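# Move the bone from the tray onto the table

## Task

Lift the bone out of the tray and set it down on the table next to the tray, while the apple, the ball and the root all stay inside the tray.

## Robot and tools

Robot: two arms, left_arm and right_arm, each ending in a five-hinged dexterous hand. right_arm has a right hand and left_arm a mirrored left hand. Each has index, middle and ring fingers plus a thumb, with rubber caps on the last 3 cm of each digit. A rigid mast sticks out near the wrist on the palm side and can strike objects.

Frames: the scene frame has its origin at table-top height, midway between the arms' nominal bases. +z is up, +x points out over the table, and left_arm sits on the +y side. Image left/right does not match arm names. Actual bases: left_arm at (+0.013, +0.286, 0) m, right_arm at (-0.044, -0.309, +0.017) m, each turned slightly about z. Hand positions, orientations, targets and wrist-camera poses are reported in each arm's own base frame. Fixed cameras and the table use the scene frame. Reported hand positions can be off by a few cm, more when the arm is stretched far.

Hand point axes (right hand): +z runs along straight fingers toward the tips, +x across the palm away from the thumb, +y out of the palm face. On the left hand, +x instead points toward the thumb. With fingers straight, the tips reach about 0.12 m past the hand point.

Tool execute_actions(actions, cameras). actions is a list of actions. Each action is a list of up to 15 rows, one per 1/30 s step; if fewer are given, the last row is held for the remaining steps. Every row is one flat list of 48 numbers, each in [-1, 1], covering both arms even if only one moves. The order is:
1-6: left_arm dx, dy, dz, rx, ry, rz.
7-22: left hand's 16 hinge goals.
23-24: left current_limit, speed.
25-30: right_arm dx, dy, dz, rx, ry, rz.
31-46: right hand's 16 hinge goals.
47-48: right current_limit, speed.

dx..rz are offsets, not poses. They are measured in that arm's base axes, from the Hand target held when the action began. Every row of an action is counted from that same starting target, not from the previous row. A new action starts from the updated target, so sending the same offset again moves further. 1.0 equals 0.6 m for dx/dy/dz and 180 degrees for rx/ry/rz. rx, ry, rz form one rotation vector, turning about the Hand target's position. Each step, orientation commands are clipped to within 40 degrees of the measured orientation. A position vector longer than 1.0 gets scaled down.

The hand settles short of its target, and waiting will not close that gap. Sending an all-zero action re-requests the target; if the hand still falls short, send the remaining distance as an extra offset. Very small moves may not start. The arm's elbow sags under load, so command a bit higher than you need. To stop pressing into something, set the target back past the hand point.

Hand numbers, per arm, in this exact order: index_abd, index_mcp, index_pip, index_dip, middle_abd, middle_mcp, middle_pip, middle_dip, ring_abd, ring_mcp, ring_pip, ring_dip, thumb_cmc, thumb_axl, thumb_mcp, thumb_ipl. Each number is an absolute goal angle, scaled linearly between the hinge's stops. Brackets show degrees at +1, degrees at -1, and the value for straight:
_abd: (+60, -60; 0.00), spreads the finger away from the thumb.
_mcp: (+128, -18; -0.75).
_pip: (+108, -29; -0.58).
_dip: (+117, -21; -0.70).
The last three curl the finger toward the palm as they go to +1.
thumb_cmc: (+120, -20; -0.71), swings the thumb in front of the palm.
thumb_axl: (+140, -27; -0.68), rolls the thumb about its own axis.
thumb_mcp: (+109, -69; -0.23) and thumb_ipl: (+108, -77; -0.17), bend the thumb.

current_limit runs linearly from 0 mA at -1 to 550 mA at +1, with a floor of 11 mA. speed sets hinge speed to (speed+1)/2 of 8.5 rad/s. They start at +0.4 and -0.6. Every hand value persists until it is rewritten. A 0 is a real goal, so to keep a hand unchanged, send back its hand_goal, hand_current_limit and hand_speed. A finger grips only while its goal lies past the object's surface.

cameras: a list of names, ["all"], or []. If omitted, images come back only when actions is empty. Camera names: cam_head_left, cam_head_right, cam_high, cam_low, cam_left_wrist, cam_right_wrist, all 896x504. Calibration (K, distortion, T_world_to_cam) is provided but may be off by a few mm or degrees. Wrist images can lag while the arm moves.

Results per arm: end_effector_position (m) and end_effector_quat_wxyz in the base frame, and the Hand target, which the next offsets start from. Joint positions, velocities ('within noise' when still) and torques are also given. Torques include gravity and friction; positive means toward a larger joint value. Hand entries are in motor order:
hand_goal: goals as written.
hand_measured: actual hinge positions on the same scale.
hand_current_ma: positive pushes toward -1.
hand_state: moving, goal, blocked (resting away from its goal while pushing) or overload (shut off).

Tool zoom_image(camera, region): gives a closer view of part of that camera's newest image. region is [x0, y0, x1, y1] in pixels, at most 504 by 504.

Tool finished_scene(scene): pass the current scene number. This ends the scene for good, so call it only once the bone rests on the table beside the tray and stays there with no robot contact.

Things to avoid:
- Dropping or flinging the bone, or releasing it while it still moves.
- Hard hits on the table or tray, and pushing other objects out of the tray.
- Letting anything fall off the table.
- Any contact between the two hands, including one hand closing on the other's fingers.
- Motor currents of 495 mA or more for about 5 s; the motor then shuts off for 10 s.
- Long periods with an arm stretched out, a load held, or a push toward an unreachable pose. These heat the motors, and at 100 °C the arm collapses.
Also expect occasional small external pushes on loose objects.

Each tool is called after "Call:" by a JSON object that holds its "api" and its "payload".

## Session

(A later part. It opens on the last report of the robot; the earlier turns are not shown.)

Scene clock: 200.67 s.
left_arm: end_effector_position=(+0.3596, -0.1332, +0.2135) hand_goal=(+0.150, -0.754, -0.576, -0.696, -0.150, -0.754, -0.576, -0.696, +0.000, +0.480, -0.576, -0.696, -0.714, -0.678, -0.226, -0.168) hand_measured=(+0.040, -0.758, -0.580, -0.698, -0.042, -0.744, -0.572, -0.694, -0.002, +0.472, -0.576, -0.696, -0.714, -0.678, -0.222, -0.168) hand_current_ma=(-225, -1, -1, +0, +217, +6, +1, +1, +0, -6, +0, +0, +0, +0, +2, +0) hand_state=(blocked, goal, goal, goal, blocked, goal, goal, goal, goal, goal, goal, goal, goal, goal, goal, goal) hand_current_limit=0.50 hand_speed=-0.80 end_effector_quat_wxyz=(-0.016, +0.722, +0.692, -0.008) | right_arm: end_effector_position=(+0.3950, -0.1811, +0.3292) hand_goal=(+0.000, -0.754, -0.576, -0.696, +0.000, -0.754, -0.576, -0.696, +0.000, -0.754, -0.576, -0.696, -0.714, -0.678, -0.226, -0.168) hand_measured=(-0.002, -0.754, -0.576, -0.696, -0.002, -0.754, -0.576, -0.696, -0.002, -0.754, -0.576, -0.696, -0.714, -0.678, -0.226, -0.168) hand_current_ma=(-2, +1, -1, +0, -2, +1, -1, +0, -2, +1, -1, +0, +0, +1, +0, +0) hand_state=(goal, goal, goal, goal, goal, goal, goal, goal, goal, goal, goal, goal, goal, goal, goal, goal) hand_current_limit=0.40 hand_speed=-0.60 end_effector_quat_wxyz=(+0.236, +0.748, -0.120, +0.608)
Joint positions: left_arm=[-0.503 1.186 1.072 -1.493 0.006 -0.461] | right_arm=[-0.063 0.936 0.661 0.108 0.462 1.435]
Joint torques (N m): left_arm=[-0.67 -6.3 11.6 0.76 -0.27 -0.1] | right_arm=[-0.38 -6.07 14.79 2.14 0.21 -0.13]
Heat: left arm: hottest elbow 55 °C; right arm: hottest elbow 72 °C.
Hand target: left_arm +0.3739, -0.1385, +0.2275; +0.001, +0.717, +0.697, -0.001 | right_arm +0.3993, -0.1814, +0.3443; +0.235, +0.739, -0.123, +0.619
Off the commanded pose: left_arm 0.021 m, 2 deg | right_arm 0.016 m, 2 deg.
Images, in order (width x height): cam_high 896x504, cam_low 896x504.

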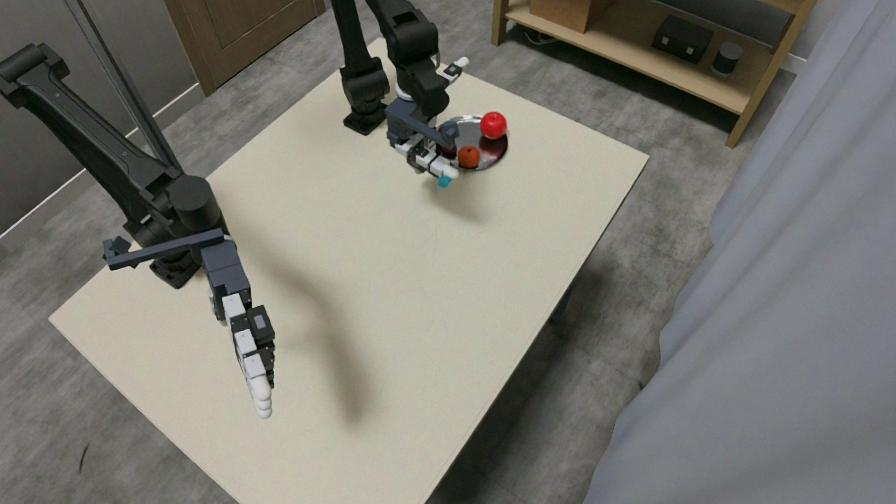

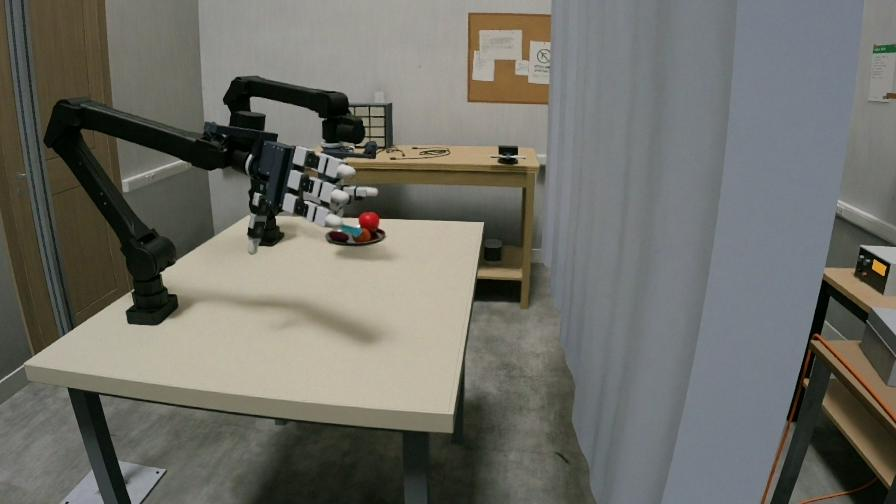

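Call:
{"api": "execute_actions", "payload": {"actions": [[[0,-0.01,-0.06,0,0,0,0.15,-0.754,-0.576,-0.696,-0.15,-0.754,-0.576,-0.696,0,0.48,-0.576,-0.696,-0.714,-0.678,-0.226,-0.168,0.5,-0.8,0,0,0,0,0,0,0,-0.754,-0.576,-0.696,0,-0.754,-0.576,-0.696,0,-0.754,-0.576,-0.696,-0.714,-0.678,-0.226,-0.168,0.4,-0.6]],[[0,0,-0.06,0,0,0,0.15,-0.754,-0.576,-0.696,-0.15,-0.754,-0.576,-0.696,0,0.48,-0.576,-0.696,-0.714,-0.678,-0.226,-0.168,0.5,-0.8,0,0,0,0,0,0,0,-0.754,-0.576,-0.696,0,-0.754,-0.576,-0.696,0,-0.754,-0.576,-0.696,-0.714,-0.678,-0.226,-0.168,0.4,-0.6]]], "cameras": ["cam_low","cam_high","cam_left_wrist"]}}

Call:
{"api": "zoom_image", "payload": {"camera": "cam_low", "region": [300, 170, 400, 270]}}

Call:
{"api": "zoom_image", "payload": {"camera": "cam_left_wrist", "region": [340, 0, 560, 140]}}

Scene clock: 205.03 s.
left_arm: end_effector_position=(+0.3748, -0.1421, +0.1633) hand_goal=(+0.150, -0.754, -0.576, -0.696, -0.150, -0.754, -0.576, -0.696, +0.000, +0.480, -0.576, -0.696, -0.714, -0.678, -0.226, -0.168) hand_measured=(+0.040, -0.758, -0.580, -0.698, -0.042, -0.746, -0.572, -0.694, -0.002, +0.472, -0.576, -0.696, -0.714, -0.678, -0.222, -0.168) hand_current_ma=(-225, -1, -1, +0, +217, +6, +1, +1, +0, -6, +0, +0, +0, +0, +2, +0) hand_state=(blocked, goal, goal, goal, blocked, goal, goal, goal, goal, goal, goal, goal, goal, goal, goal, goal) hand_current_limit=0.50 hand_speed=-0.80 end_effector_quat_wxyz=(+0.007, +0.717, +0.697, -0.001) | right_arm: end_effector_position=(+0.3950, -0.1811, +0.3292) hand_goal=(+0.000, -0.754, -0.576, -0.696, +0.000, -0.754, -0.576, -0.696, +0.000, -0.754, -0.576, -0.696, -0.714, -0.678, -0.226, -0.168) hand_measured=(-0.002, -0.754, -0.576, -0.696, -0.002, -0.754, -0.576, -0.696, -0.002, -0.754, -0.576, -0.696, -0.714, -0.678, -0.226, -0.168) hand_current_ma=(-2, +1, -1, +0, -2, +1, -1, +0, -2, +1, -1, +0, +0, +1, +0, +0) hand_state=(goal, goal, goal, goal, goal, goal, goal, goal, goal, goal, goal, goal, goal, goal, goal, goal) hand_current_limit=0.40 hand_speed=-0.60 end_effector_quat_wxyz=(+0.236, +0.748, -0.120, +0.608)
Joint positions: left_arm=[-0.508 1.232 0.967 -1.294 0.005 -0.478] | right_arm=[-0.063 0.936 0.661 0.108 0.462 1.435]
Joint torques (N m): left_arm=[-1.55 -6.77 7.92 0.91 -0.28 -0.08] | right_arm=[-0.38 -6.07 14.76 2.13 0.2 -0.13]
Heat: left arm: hottest elbow 55 °C; right arm: hottest elbow 72 °C.
Hand target: left_arm +0.3740, -0.1445, +0.1555; +0.001, +0.717, +0.697, -0.001 | right_arm +0.3993, -0.1814, +0.3443; +0.235, +0.739, -0.123, +0.619
Off the commanded pose: left_arm 0.008 m, 1 deg | right_arm 0.016 m, 2 deg.
camera_calibration:
cam_left_wrist: T_world_to_cam=[[-0.610083, -0.790916, -0.0474466, 0.0948478], [-0.515142, 0.350438, 0.78219, 0.0495505], [-0.60202, 0.501642, -0.621231, 0.522352], [0, 0, 0, 1]] pos_world=[0.397856, -0.204381, 0.290243]
Images, in order (width x height): cam_high 896x504, cam_low 896x504, cam_left_wrist 896x504.

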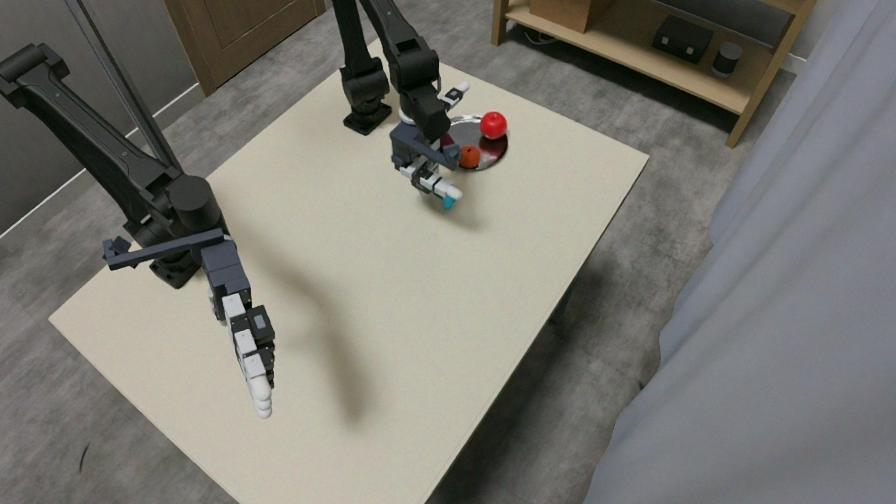

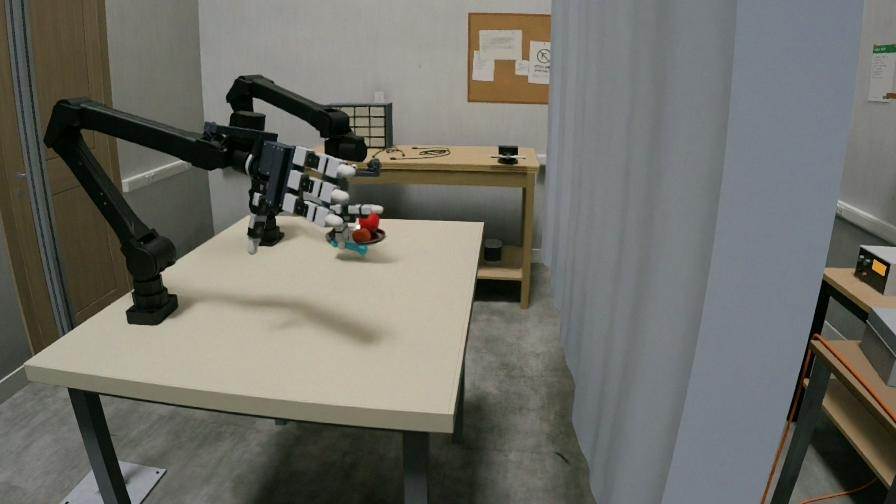

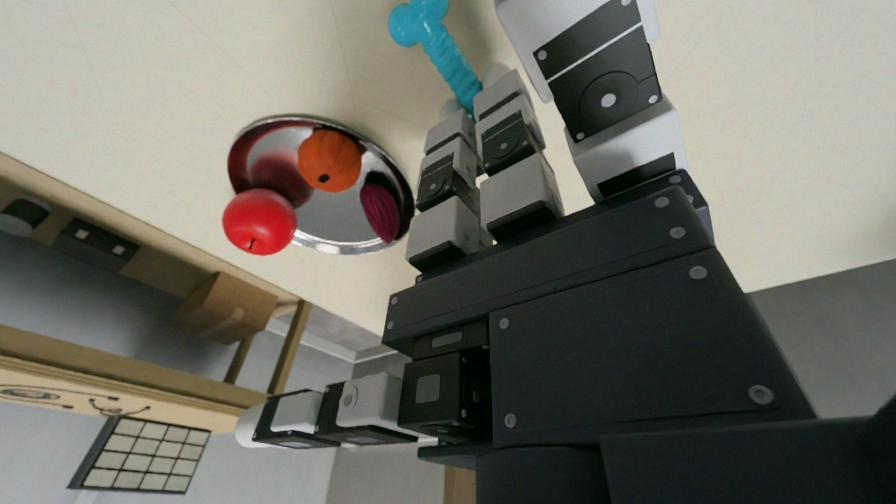

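Scaled by 5.040 from the camera's 896x504 image, which has a finer 1280x720 frame.

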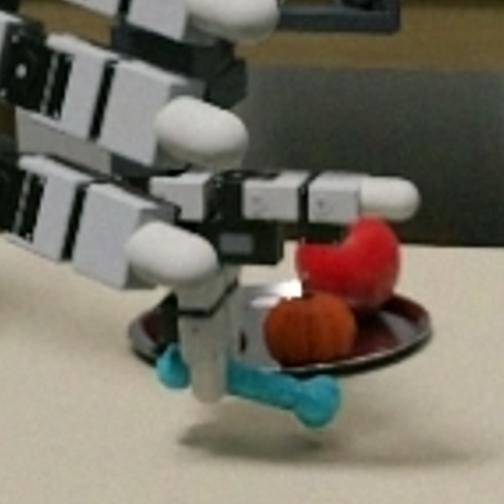

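Scaled by 2.291 from the camera's 896x504 image, which has a finer 1280x720 frame.

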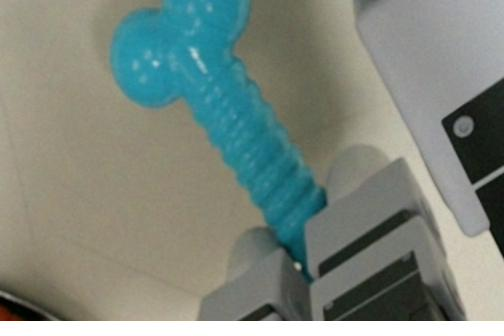

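Call:
{"api": "execute_actions", "payload": {"actions": [[[0,-0.04,-0.022,0,0,0,0.15,-0.754,-0.576,-0.696,-0.15,-0.754,-0.576,-0.696,0,0.48,-0.576,-0.696,-0.714,-0.678,-0.226,-0.168,0.5,-0.8,0,0,0,0,0,0,0,-0.754,-0.576,-0.696,0,-0.754,-0.576,-0.696,0,-0.754,-0.576,-0.696,-0.714,-0.678,-0.226,-0.168,0.4,-0.6]],[[0,0,-0.022,0,0,0,0.15,-0.754,-0.576,-0.696,-0.15,-0.754,-0.576,-0.696,0,0.48,-0.576,-0.696,-0.714,-0.678,-0.226,-0.168,0.5,-0.8,0,0,0,0,0,0,0,-0.754,-0.576,-0.696,0,-0.754,-0.576,-0.696,0,-0.754,-0.576,-0.696,-0.714,-0.678,-0.226,-0.168,0.4,-0.6]]], "cameras": ["cam_low","cam_left_wrist"]}}

Call:
{"api": "zoom_image", "payload": {"camera": "cam_low", "region": [300, 180, 400, 280]}}

Call:
{"api": "zoom_image", "payload": {"camera": "cam_left_wrist", "region": [340, 0, 560, 140]}}

Scene clock: 207.83 s.
left_arm: end_effector_position=(+0.3750, -0.1684, +0.1407) hand_goal=(+0.150, -0.754, -0.576, -0.696, -0.150, -0.754, -0.576, -0.696, +0.000, +0.480, -0.576, -0.696, -0.714, -0.678, -0.226, -0.168) hand_measured=(+0.040, -0.758, -0.580, -0.698, -0.042, -0.748, -0.572, -0.694, -0.002, +0.472, -0.576, -0.696, -0.714, -0.678, -0.222, -0.168) hand_current_ma=(-225, -2, -1, +0, +217, +3, +1, +1, +0, -6, +0, +0, +0, +0, +2, +0) hand_state=(blocked, goal, goal, goal, blocked, goal, goal, goal, goal, goal, goal, goal, goal, goal, goal, goal) hand_current_limit=0.50 hand_speed=-0.80 end_effector_quat_wxyz=(+0.009, +0.719, +0.695, +0.001) | right_arm: end_effector_position=(+0.3950, -0.1811, +0.3292) hand_goal=(+0.000, -0.754, -0.576, -0.696, +0.000, -0.754, -0.576, -0.696, +0.000, -0.754, -0.576, -0.696, -0.714, -0.678, -0.226, -0.168) hand_measured=(-0.002, -0.754, -0.576, -0.696, -0.002, -0.754, -0.576, -0.696, -0.002, -0.754, -0.576, -0.696, -0.714, -0.678, -0.226, -0.168) hand_current_ma=(-2, +1, -1, +0, -2, +1, -1, +0, -2, +1, -1, +0, +0, +1, +0, +0) hand_state=(goal, goal, goal, goal, goal, goal, goal, goal, goal, goal, goal, goal, goal, goal, goal, goal) hand_current_limit=0.40 hand_speed=-0.60 end_effector_quat_wxyz=(+0.236, +0.748, -0.120, +0.608)
Joint positions: left_arm=[-0.574 1.284 0.949 -1.217 0.003 -0.54] | right_arm=[-0.063 0.936 0.661 0.108 0.462 1.435]
Joint torques (N m): left_arm=[-0.97 -6.95 7.49 1.03 -0.21 -0.03] | right_arm=[-0.38 -6.01 14.78 2.14 0.2 -0.13]
Heat: left arm: hottest elbow 55 °C; right arm: hottest elbow 73 °C.
Hand target: left_arm +0.3739, -0.1684, +0.1290; +0.001, +0.717, +0.697, -0.001 | right_arm +0.3993, -0.1814, +0.3443; +0.235, +0.739, -0.123, +0.619
Off the commanded pose: left_arm 0.012 m, 1 deg | right_arm 0.016 m, 2 deg.
camera_calibration:
cam_left_wrist: T_world_to_cam=[[-0.613404, -0.78824, -0.049126, 0.0750245], [-0.517847, 0.354462, 0.778583, 0.0787533], [-0.596297, 0.503026, -0.625616, 0.520269], [0, 0, 0, 1]] pos_world=[0.397037, -0.230486, 0.267858]
Images, in order (width x height): cam_low 896x504, cam_left_wrist 896x504.

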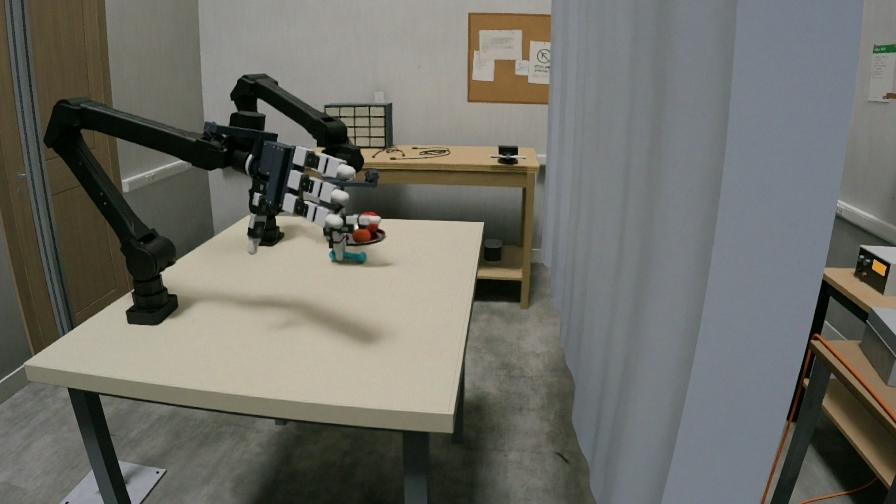

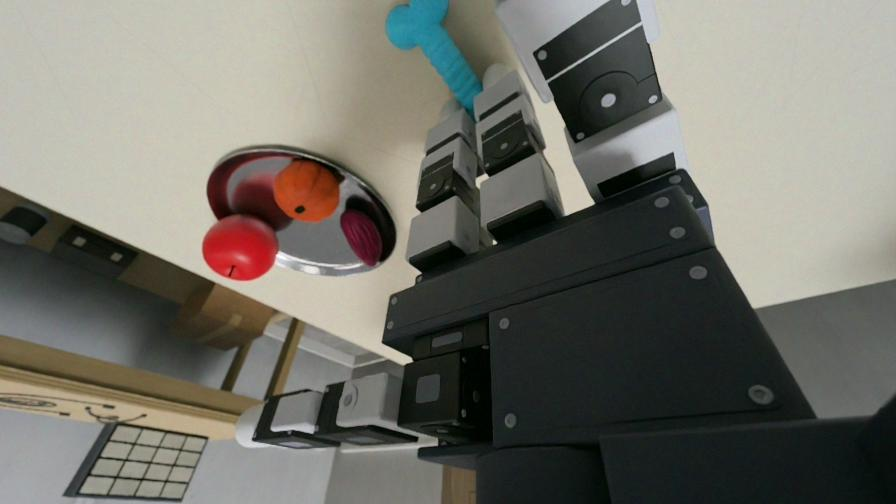

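Scaled by 5.040 from the camera's 896x504 image, which has a finer 1280x720 frame.

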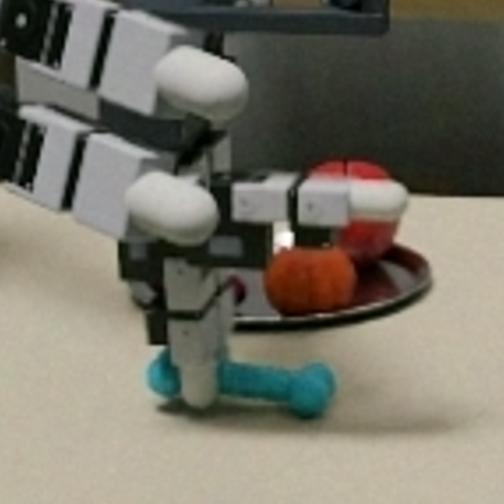

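Scaled by 2.291 from the camera's 896x504 image, which has a finer 1280x720 frame.

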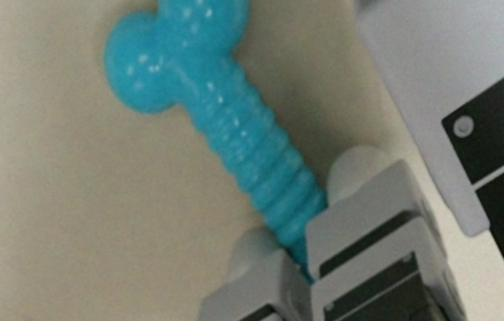

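Call:
{"api": "execute_actions", "payload": {"actions": [[[0,0,-0.018,0,0,0,0.15,-0.754,-0.576,-0.696,-0.15,-0.754,-0.576,-0.696,0,0.48,-0.576,-0.696,-0.714,-0.678,-0.226,-0.168,0.5,-0.8,0,0,0,0,0,0,0,-0.754,-0.576,-0.696,0,-0.754,-0.576,-0.696,0,-0.754,-0.576,-0.696,-0.714,-0.678,-0.226,-0.168,0.4,-0.6]]], "cameras": ["cam_low"]}}

Call:
{"api": "zoom_image", "payload": {"camera": "cam_low", "region": [300, 180, 400, 280]}}

Scene clock: 209.57 s.
left_arm: end_effector_position=(+0.3746, -0.1680, +0.1336) hand_goal=(+0.150, -0.754, -0.576, -0.696, -0.150, -0.754, -0.576, -0.696, +0.000, +0.480, -0.576, -0.696, -0.714, -0.678, -0.226, -0.168) hand_measured=(+0.040, -0.764, -0.582, -0.698, -0.042, -0.756, -0.576, -0.694, -0.002, +0.470, -0.576, -0.696, -0.714, -0.678, -0.222, -0.168) hand_current_ma=(-225, -8, -3, +0, +216, +0, +0, +0, +0, -6, +0, +0, +0, +0, +2, +0) hand_state=(blocked, goal, goal, goal, blocked, goal, goal, goal, goal, goal, goal, goal, goal, goal, goal, goal) hand_current_limit=0.50 hand_speed=-0.80 end_effector_quat_wxyz=(+0.010, +0.719, +0.695, +0.001) | right_arm: end_effector_position=(+0.3950, -0.1811, +0.3292) hand_goal=(+0.000, -0.754, -0.576, -0.696, +0.000, -0.754, -0.576, -0.696, +0.000, -0.754, -0.576, -0.696, -0.714, -0.678, -0.226, -0.168) hand_measured=(-0.002, -0.754, -0.576, -0.696, -0.002, -0.754, -0.576, -0.696, -0.002, -0.754, -0.576, -0.696, -0.714, -0.678, -0.226, -0.168) hand_current_ma=(-2, +1, -1, +0, -2, +1, -1, +0, -2, +1, -1, +0, +0, +1, +0, +0) hand_state=(goal, goal, goal, goal, goal, goal, goal, goal, goal, goal, goal, goal, goal, goal, goal, goal) hand_current_limit=0.40 hand_speed=-0.60 end_effector_quat_wxyz=(+0.236, +0.748, -0.120, +0.608)
Joint positions: left_arm=[-0.574 1.288 0.932 -1.194 0.003 -0.541] | right_arm=[-0.063 0.936 0.661 0.108 0.462 1.435]
Joint torques (N m): left_arm=[-1.14 -6.42 7.15 1.31 -0.19 -0.04] | right_arm=[-0.38 -6.07 14.78 2.14 0.2 -0.13]
Heat: left arm: hottest elbow 55 °C; right arm: hottest elbow 73 °C.
Hand target: left_arm +0.3739, -0.1685, +0.1182; +0.001, +0.717, +0.697, -0.001 | right_arm +0.3993, -0.1814, +0.3443; +0.235, +0.739, -0.123, +0.619
Off the commanded pose: left_arm 0.015 m, 1 deg | right_arm 0.016 m, 2 deg.
Images, in order (width x height): cam_low 896x504.

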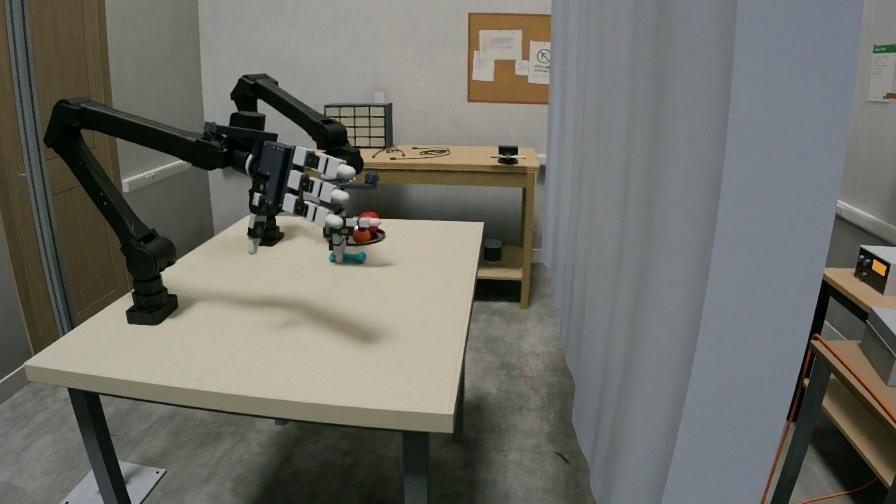

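Scaled by 5.040 from the camera's 896x504 image, which has a finer 1280x720 frame.

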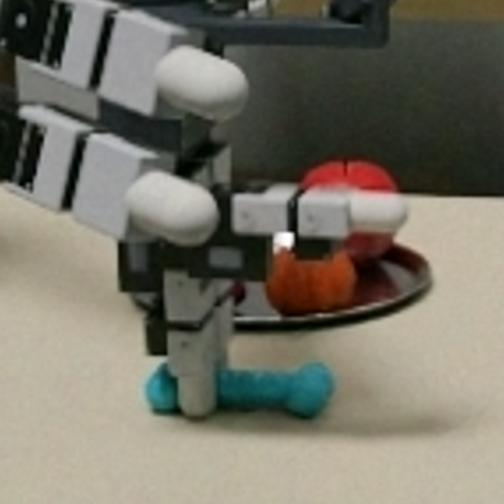

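Call:
{"api": "execute_actions", "payload": {"actions": [[[0,0,-0.015,0,0,0,0.15,-0.754,-0.576,-0.696,-0.15,-0.754,-0.576,-0.696,0,0.48,-0.576,-0.696,-0.714,-0.678,-0.226,-0.168,0.5,-0.8,0,0,0,0,0,0,0,-0.754,-0.576,-0.696,0,-0.754,-0.576,-0.696,0,-0.754,-0.576,-0.696,-0.714,-0.678,-0.226,-0.168,0.4,-0.6]]], "cameras": ["cam_low"]}}

Call:
{"api": "zoom_image", "payload": {"camera": "cam_low", "region": [300, 180, 400, 280]}}

Scene clock: 211.70 s.
left_arm: end_effector_position=(+0.3768, -0.1686, +0.1340) hand_goal=(+0.150, -0.754, -0.576, -0.696, -0.150, -0.754, -0.576, -0.696, +0.000, +0.480, -0.576, -0.696, -0.714, -0.678, -0.226, -0.168) hand_measured=(+0.040, -0.778, -0.590, -0.702, -0.044, -0.770, -0.584, -0.698, -0.002, +0.470, -0.576, -0.696, -0.714, -0.678, -0.222, -0.168) hand_current_ma=(-225, -28, -11, -2, +212, -14, -4, -1, +0, -6, +0, +0, +0, +0, +2, +0) hand_state=(blocked, blocked, goal, goal, blocked, goal, goal, goal, goal, goal, goal, goal, goal, goal, goal, goal) hand_current_limit=0.50 hand_speed=-0.80 end_effector_quat_wxyz=(+0.015, +0.718, +0.696, +0.004) | right_arm: end_effector_position=(+0.3950, -0.1811, +0.3292) hand_goal=(+0.000, -0.754, -0.576, -0.696, +0.000, -0.754, -0.576, -0.696, +0.000, -0.754, -0.576, -0.696, -0.714, -0.678, -0.226, -0.168) hand_measured=(-0.002, -0.754, -0.576, -0.696, -0.002, -0.754, -0.576, -0.696, -0.002, -0.754, -0.576, -0.696, -0.714, -0.678, -0.226, -0.168) hand_current_ma=(-2, +1, -1, +0, -2, +1, -1, +0, -2, +1, -1, +0, +0, +1, +0, +0) hand_state=(goal, goal, goal, goal, goal, goal, goal, goal, goal, goal, goal, goal, goal, goal, goal, goal) hand_current_limit=0.40 hand_speed=-0.60 end_effector_quat_wxyz=(+0.236, +0.748, -0.120, +0.608)
Joint positions: left_arm=[-0.574 1.288 0.931 -1.183 0 -0.543] | right_arm=[-0.063 0.936 0.661 0.108 0.462 1.435]
Joint torques (N m): left_arm=[-0.97 -5.77 6.02 1.91 -0.07 -0.02] | right_arm=[-0.38 -6.07 14.79 2.14 0.2 -0.13]
Heat: left arm: hottest elbow 54 °C; right arm: hottest elbow 73 °C.
Hand target: left_arm +0.3740, -0.1686, +0.1093; +0.001, +0.717, +0.697, -0.001 | right_arm +0.3993, -0.1814, +0.3443; +0.235, +0.739, -0.123, +0.619
Off the commanded pose: left_arm 0.025 m, 2 deg | right_arm 0.016 m, 2 deg.
Images, in order (width x height): cam_low 896x504.

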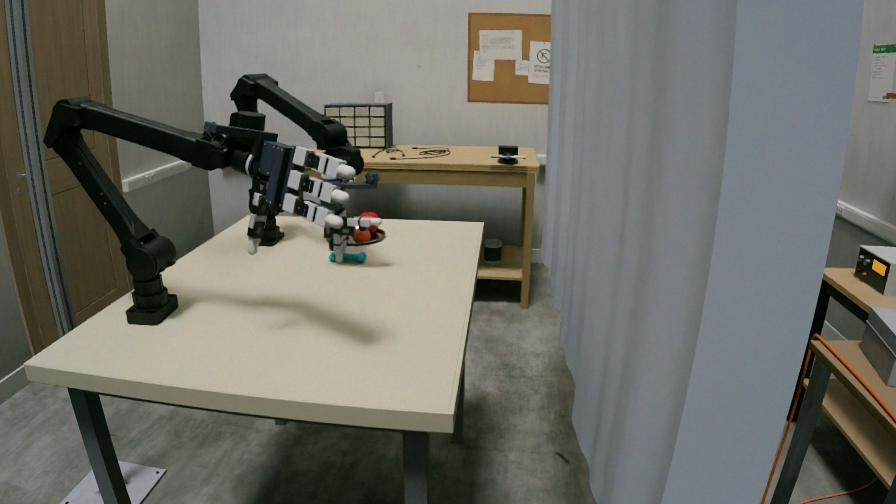

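Scaled by 5.040 from the camera's 896x504 image, which has a finer 1280x720 frame.

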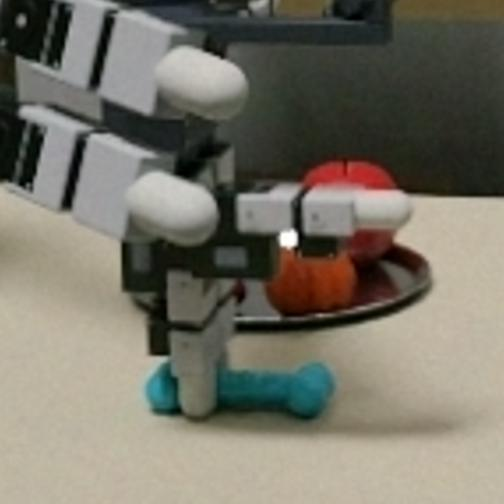

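Call:
{"api": "execute_actions", "payload": {"actions": [[[0,0,0.015,0,0,0,-0.05,-0.754,-0.576,-0.696,0.06,-0.754,-0.576,-0.696,0,0.48,-0.576,-0.696,-0.714,-0.678,-0.226,-0.168,0.4,-0.85,0,0,0,0,0,0,0,-0.754,-0.576,-0.696,0,-0.754,-0.576,-0.696,0,-0.754,-0.576,-0.696,-0.714,-0.678,-0.226,-0.168,0.4,-0.6]],[[0,0,0.02,0,0,0,-0.05,-0.754,-0.576,-0.696,0.06,-0.754,-0.576,-0.696,0,0.48,-0.576,-0.696,-0.714,-0.678,-0.226,-0.168,0.4,-0.85,0,0,0,0,0,0,0,-0.754,-0.576,-0.696,0,-0.754,-0.576,-0.696,0,-0.754,-0.576,-0.696,-0.714,-0.678,-0.226,-0.168,0.4,-0.6]],[[0,0,0.06,0,0,0,-0.05,-0.754,-0.576,-0.696,0.06,-0.754,-0.576,-0.696,0,0.48,-0.576,-0.696,-0.714,-0.678,-0.226,-0.168,0.4,-0.85,0,0,0,0,0,0,0,-0.754,-0.576,-0.696,0,-0.754,-0.576,-0.696,0,-0.754,-0.576,-0.696,-0.714,-0.678,-0.226,-0.168,0.4,-0.6]],[[0,0,0.1,0,0,0,-0.05,-0.754,-0.576,-0.696,0.06,-0.754,-0.576,-0.696,0,0.48,-0.576,-0.696,-0.714,-0.678,-0.226,-0.168,0.4,-0.85,0,0,0,0,0,0,0,-0.754,-0.576,-0.696,0,-0.754,-0.576,-0.696,0,-0.754,-0.576,-0.696,-0.714,-0.678,-0.226,-0.168,0.4,-0.6]]], "cameras": ["cam_low","cam_high"]}}

Call:
{"api": "zoom_image", "payload": {"camera": "cam_high", "region": [390, 90, 530, 230]}}

Call:
{"api": "zoom_image", "payload": {"camera": "cam_low", "region": [300, 180, 400, 280]}}

Scene clock: 216.83 s.
left_arm: end_effector_position=(+0.3639, -0.1603, +0.2095) hand_goal=(-0.050, -0.754, -0.576, -0.696, +0.060, -0.754, -0.576, -0.696, +0.000, +0.480, -0.576, -0.696, -0.714, -0.678, -0.226, -0.168) hand_measured=(-0.046, -0.754, -0.578, -0.698, +0.060, -0.748, -0.574, -0.694, -0.002, +0.470, -0.576, -0.696, -0.714, -0.678, -0.222, -0.168) hand_current_ma=(+1, +0, +0, -1, +0, +3, +1, +1, +0, -6, +0, +0, +0, +0, +2, +0) hand_state=(goal, goal, goal, goal, goal, goal, goal, goal, goal, goal, goal, goal, goal, goal, goal, goal) hand_current_limit=0.40 hand_speed=-0.85 end_effector_quat_wxyz=(-0.013, +0.718, +0.696, -0.003) | right_arm: end_effector_position=(+0.3950, -0.1811, +0.3292) hand_goal=(+0.000, -0.754, -0.576, -0.696, +0.000, -0.754, -0.576, -0.696, +0.000, -0.754, -0.576, -0.696, -0.714, -0.678, -0.226, -0.168) hand_measured=(-0.002, -0.754, -0.576, -0.696, -0.002, -0.754, -0.576, -0.696, -0.002, -0.754, -0.576, -0.696, -0.714, -0.678, -0.226, -0.168) hand_current_ma=(-2, +1, -1, +0, -2, +1, -1, +0, -2, +1, -1, +0, +0, +1, +0, +0) hand_state=(goal, goal, goal, goal, goal, goal, goal, goal, goal, goal, goal, goal, goal, goal, goal, goal) hand_current_limit=0.40 hand_speed=-0.60 end_effector_quat_wxyz=(+0.236, +0.748, -0.120, +0.608)
Joint positions: left_arm=[-0.574 1.232 1.096 -1.462 0 -0.543] | right_arm=[-0.063 0.936 0.661 0.108 0.462 1.435]
Joint torques (N m): left_arm=[-1.08 -7.36 12.12 -0.03 -0.06 -0.03] | right_arm=[-0.38 -6.07 14.78 2.14 0.2 -0.13]
Heat: left arm: hottest elbow 54 °C; right arm: hottest elbow 73 °C.
Hand target: left_arm +0.3739, -0.1685, +0.2263; +0.001, +0.717, +0.697, -0.001 | right_arm +0.3993, -0.1814, +0.3443; +0.235, +0.739, -0.123, +0.619
Off the commanded pose: left_arm 0.021 m, 2 deg | right_arm 0.016 m, 2 deg.
Images, in order (width x height): cam_high 896x504, cam_low 896x504.

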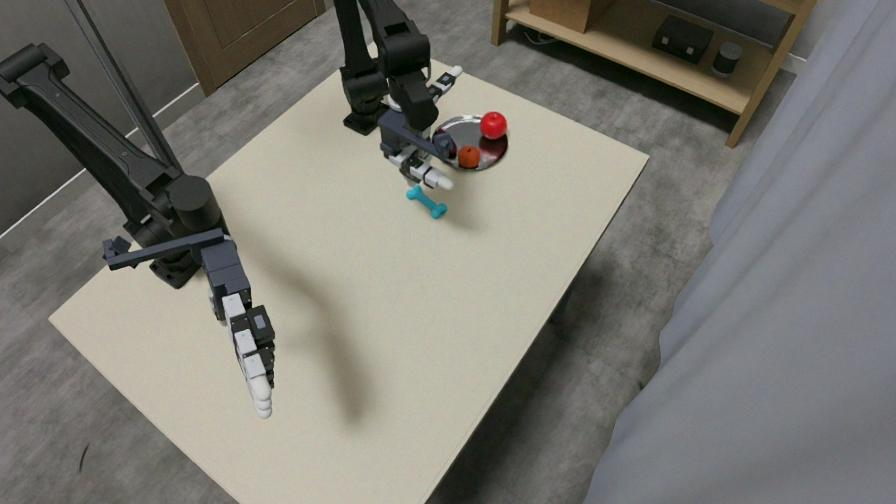

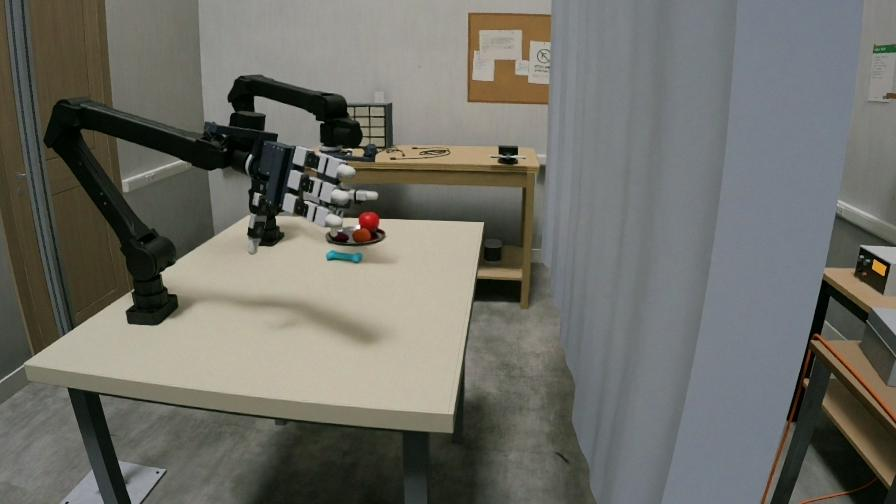

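Scaled by 3.600 from the camera's 896x504 image, which has a finer 1280x720 frame.

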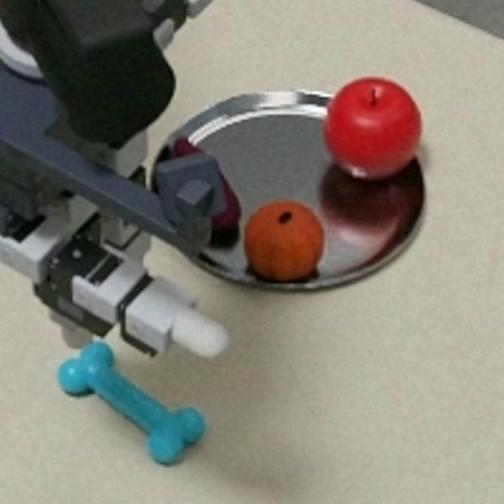

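Scaled by 5.040 from the camera's 896x504 image, which has a finer 1280x720 frame.

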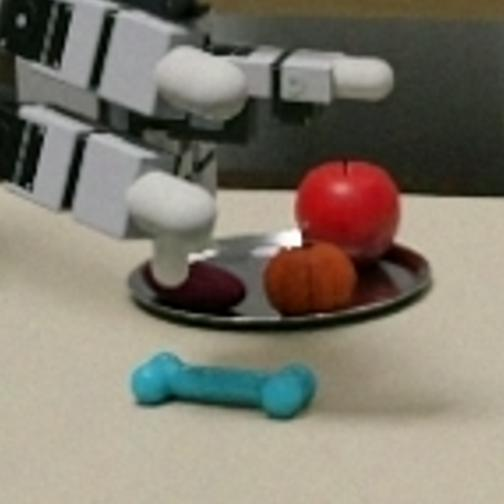

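Bone is on the table beside the tray, the others remain in the tray.

Call:
{"api": "finished_scene", "payload": {"scene": 2}}

The scene is finished: the task was done.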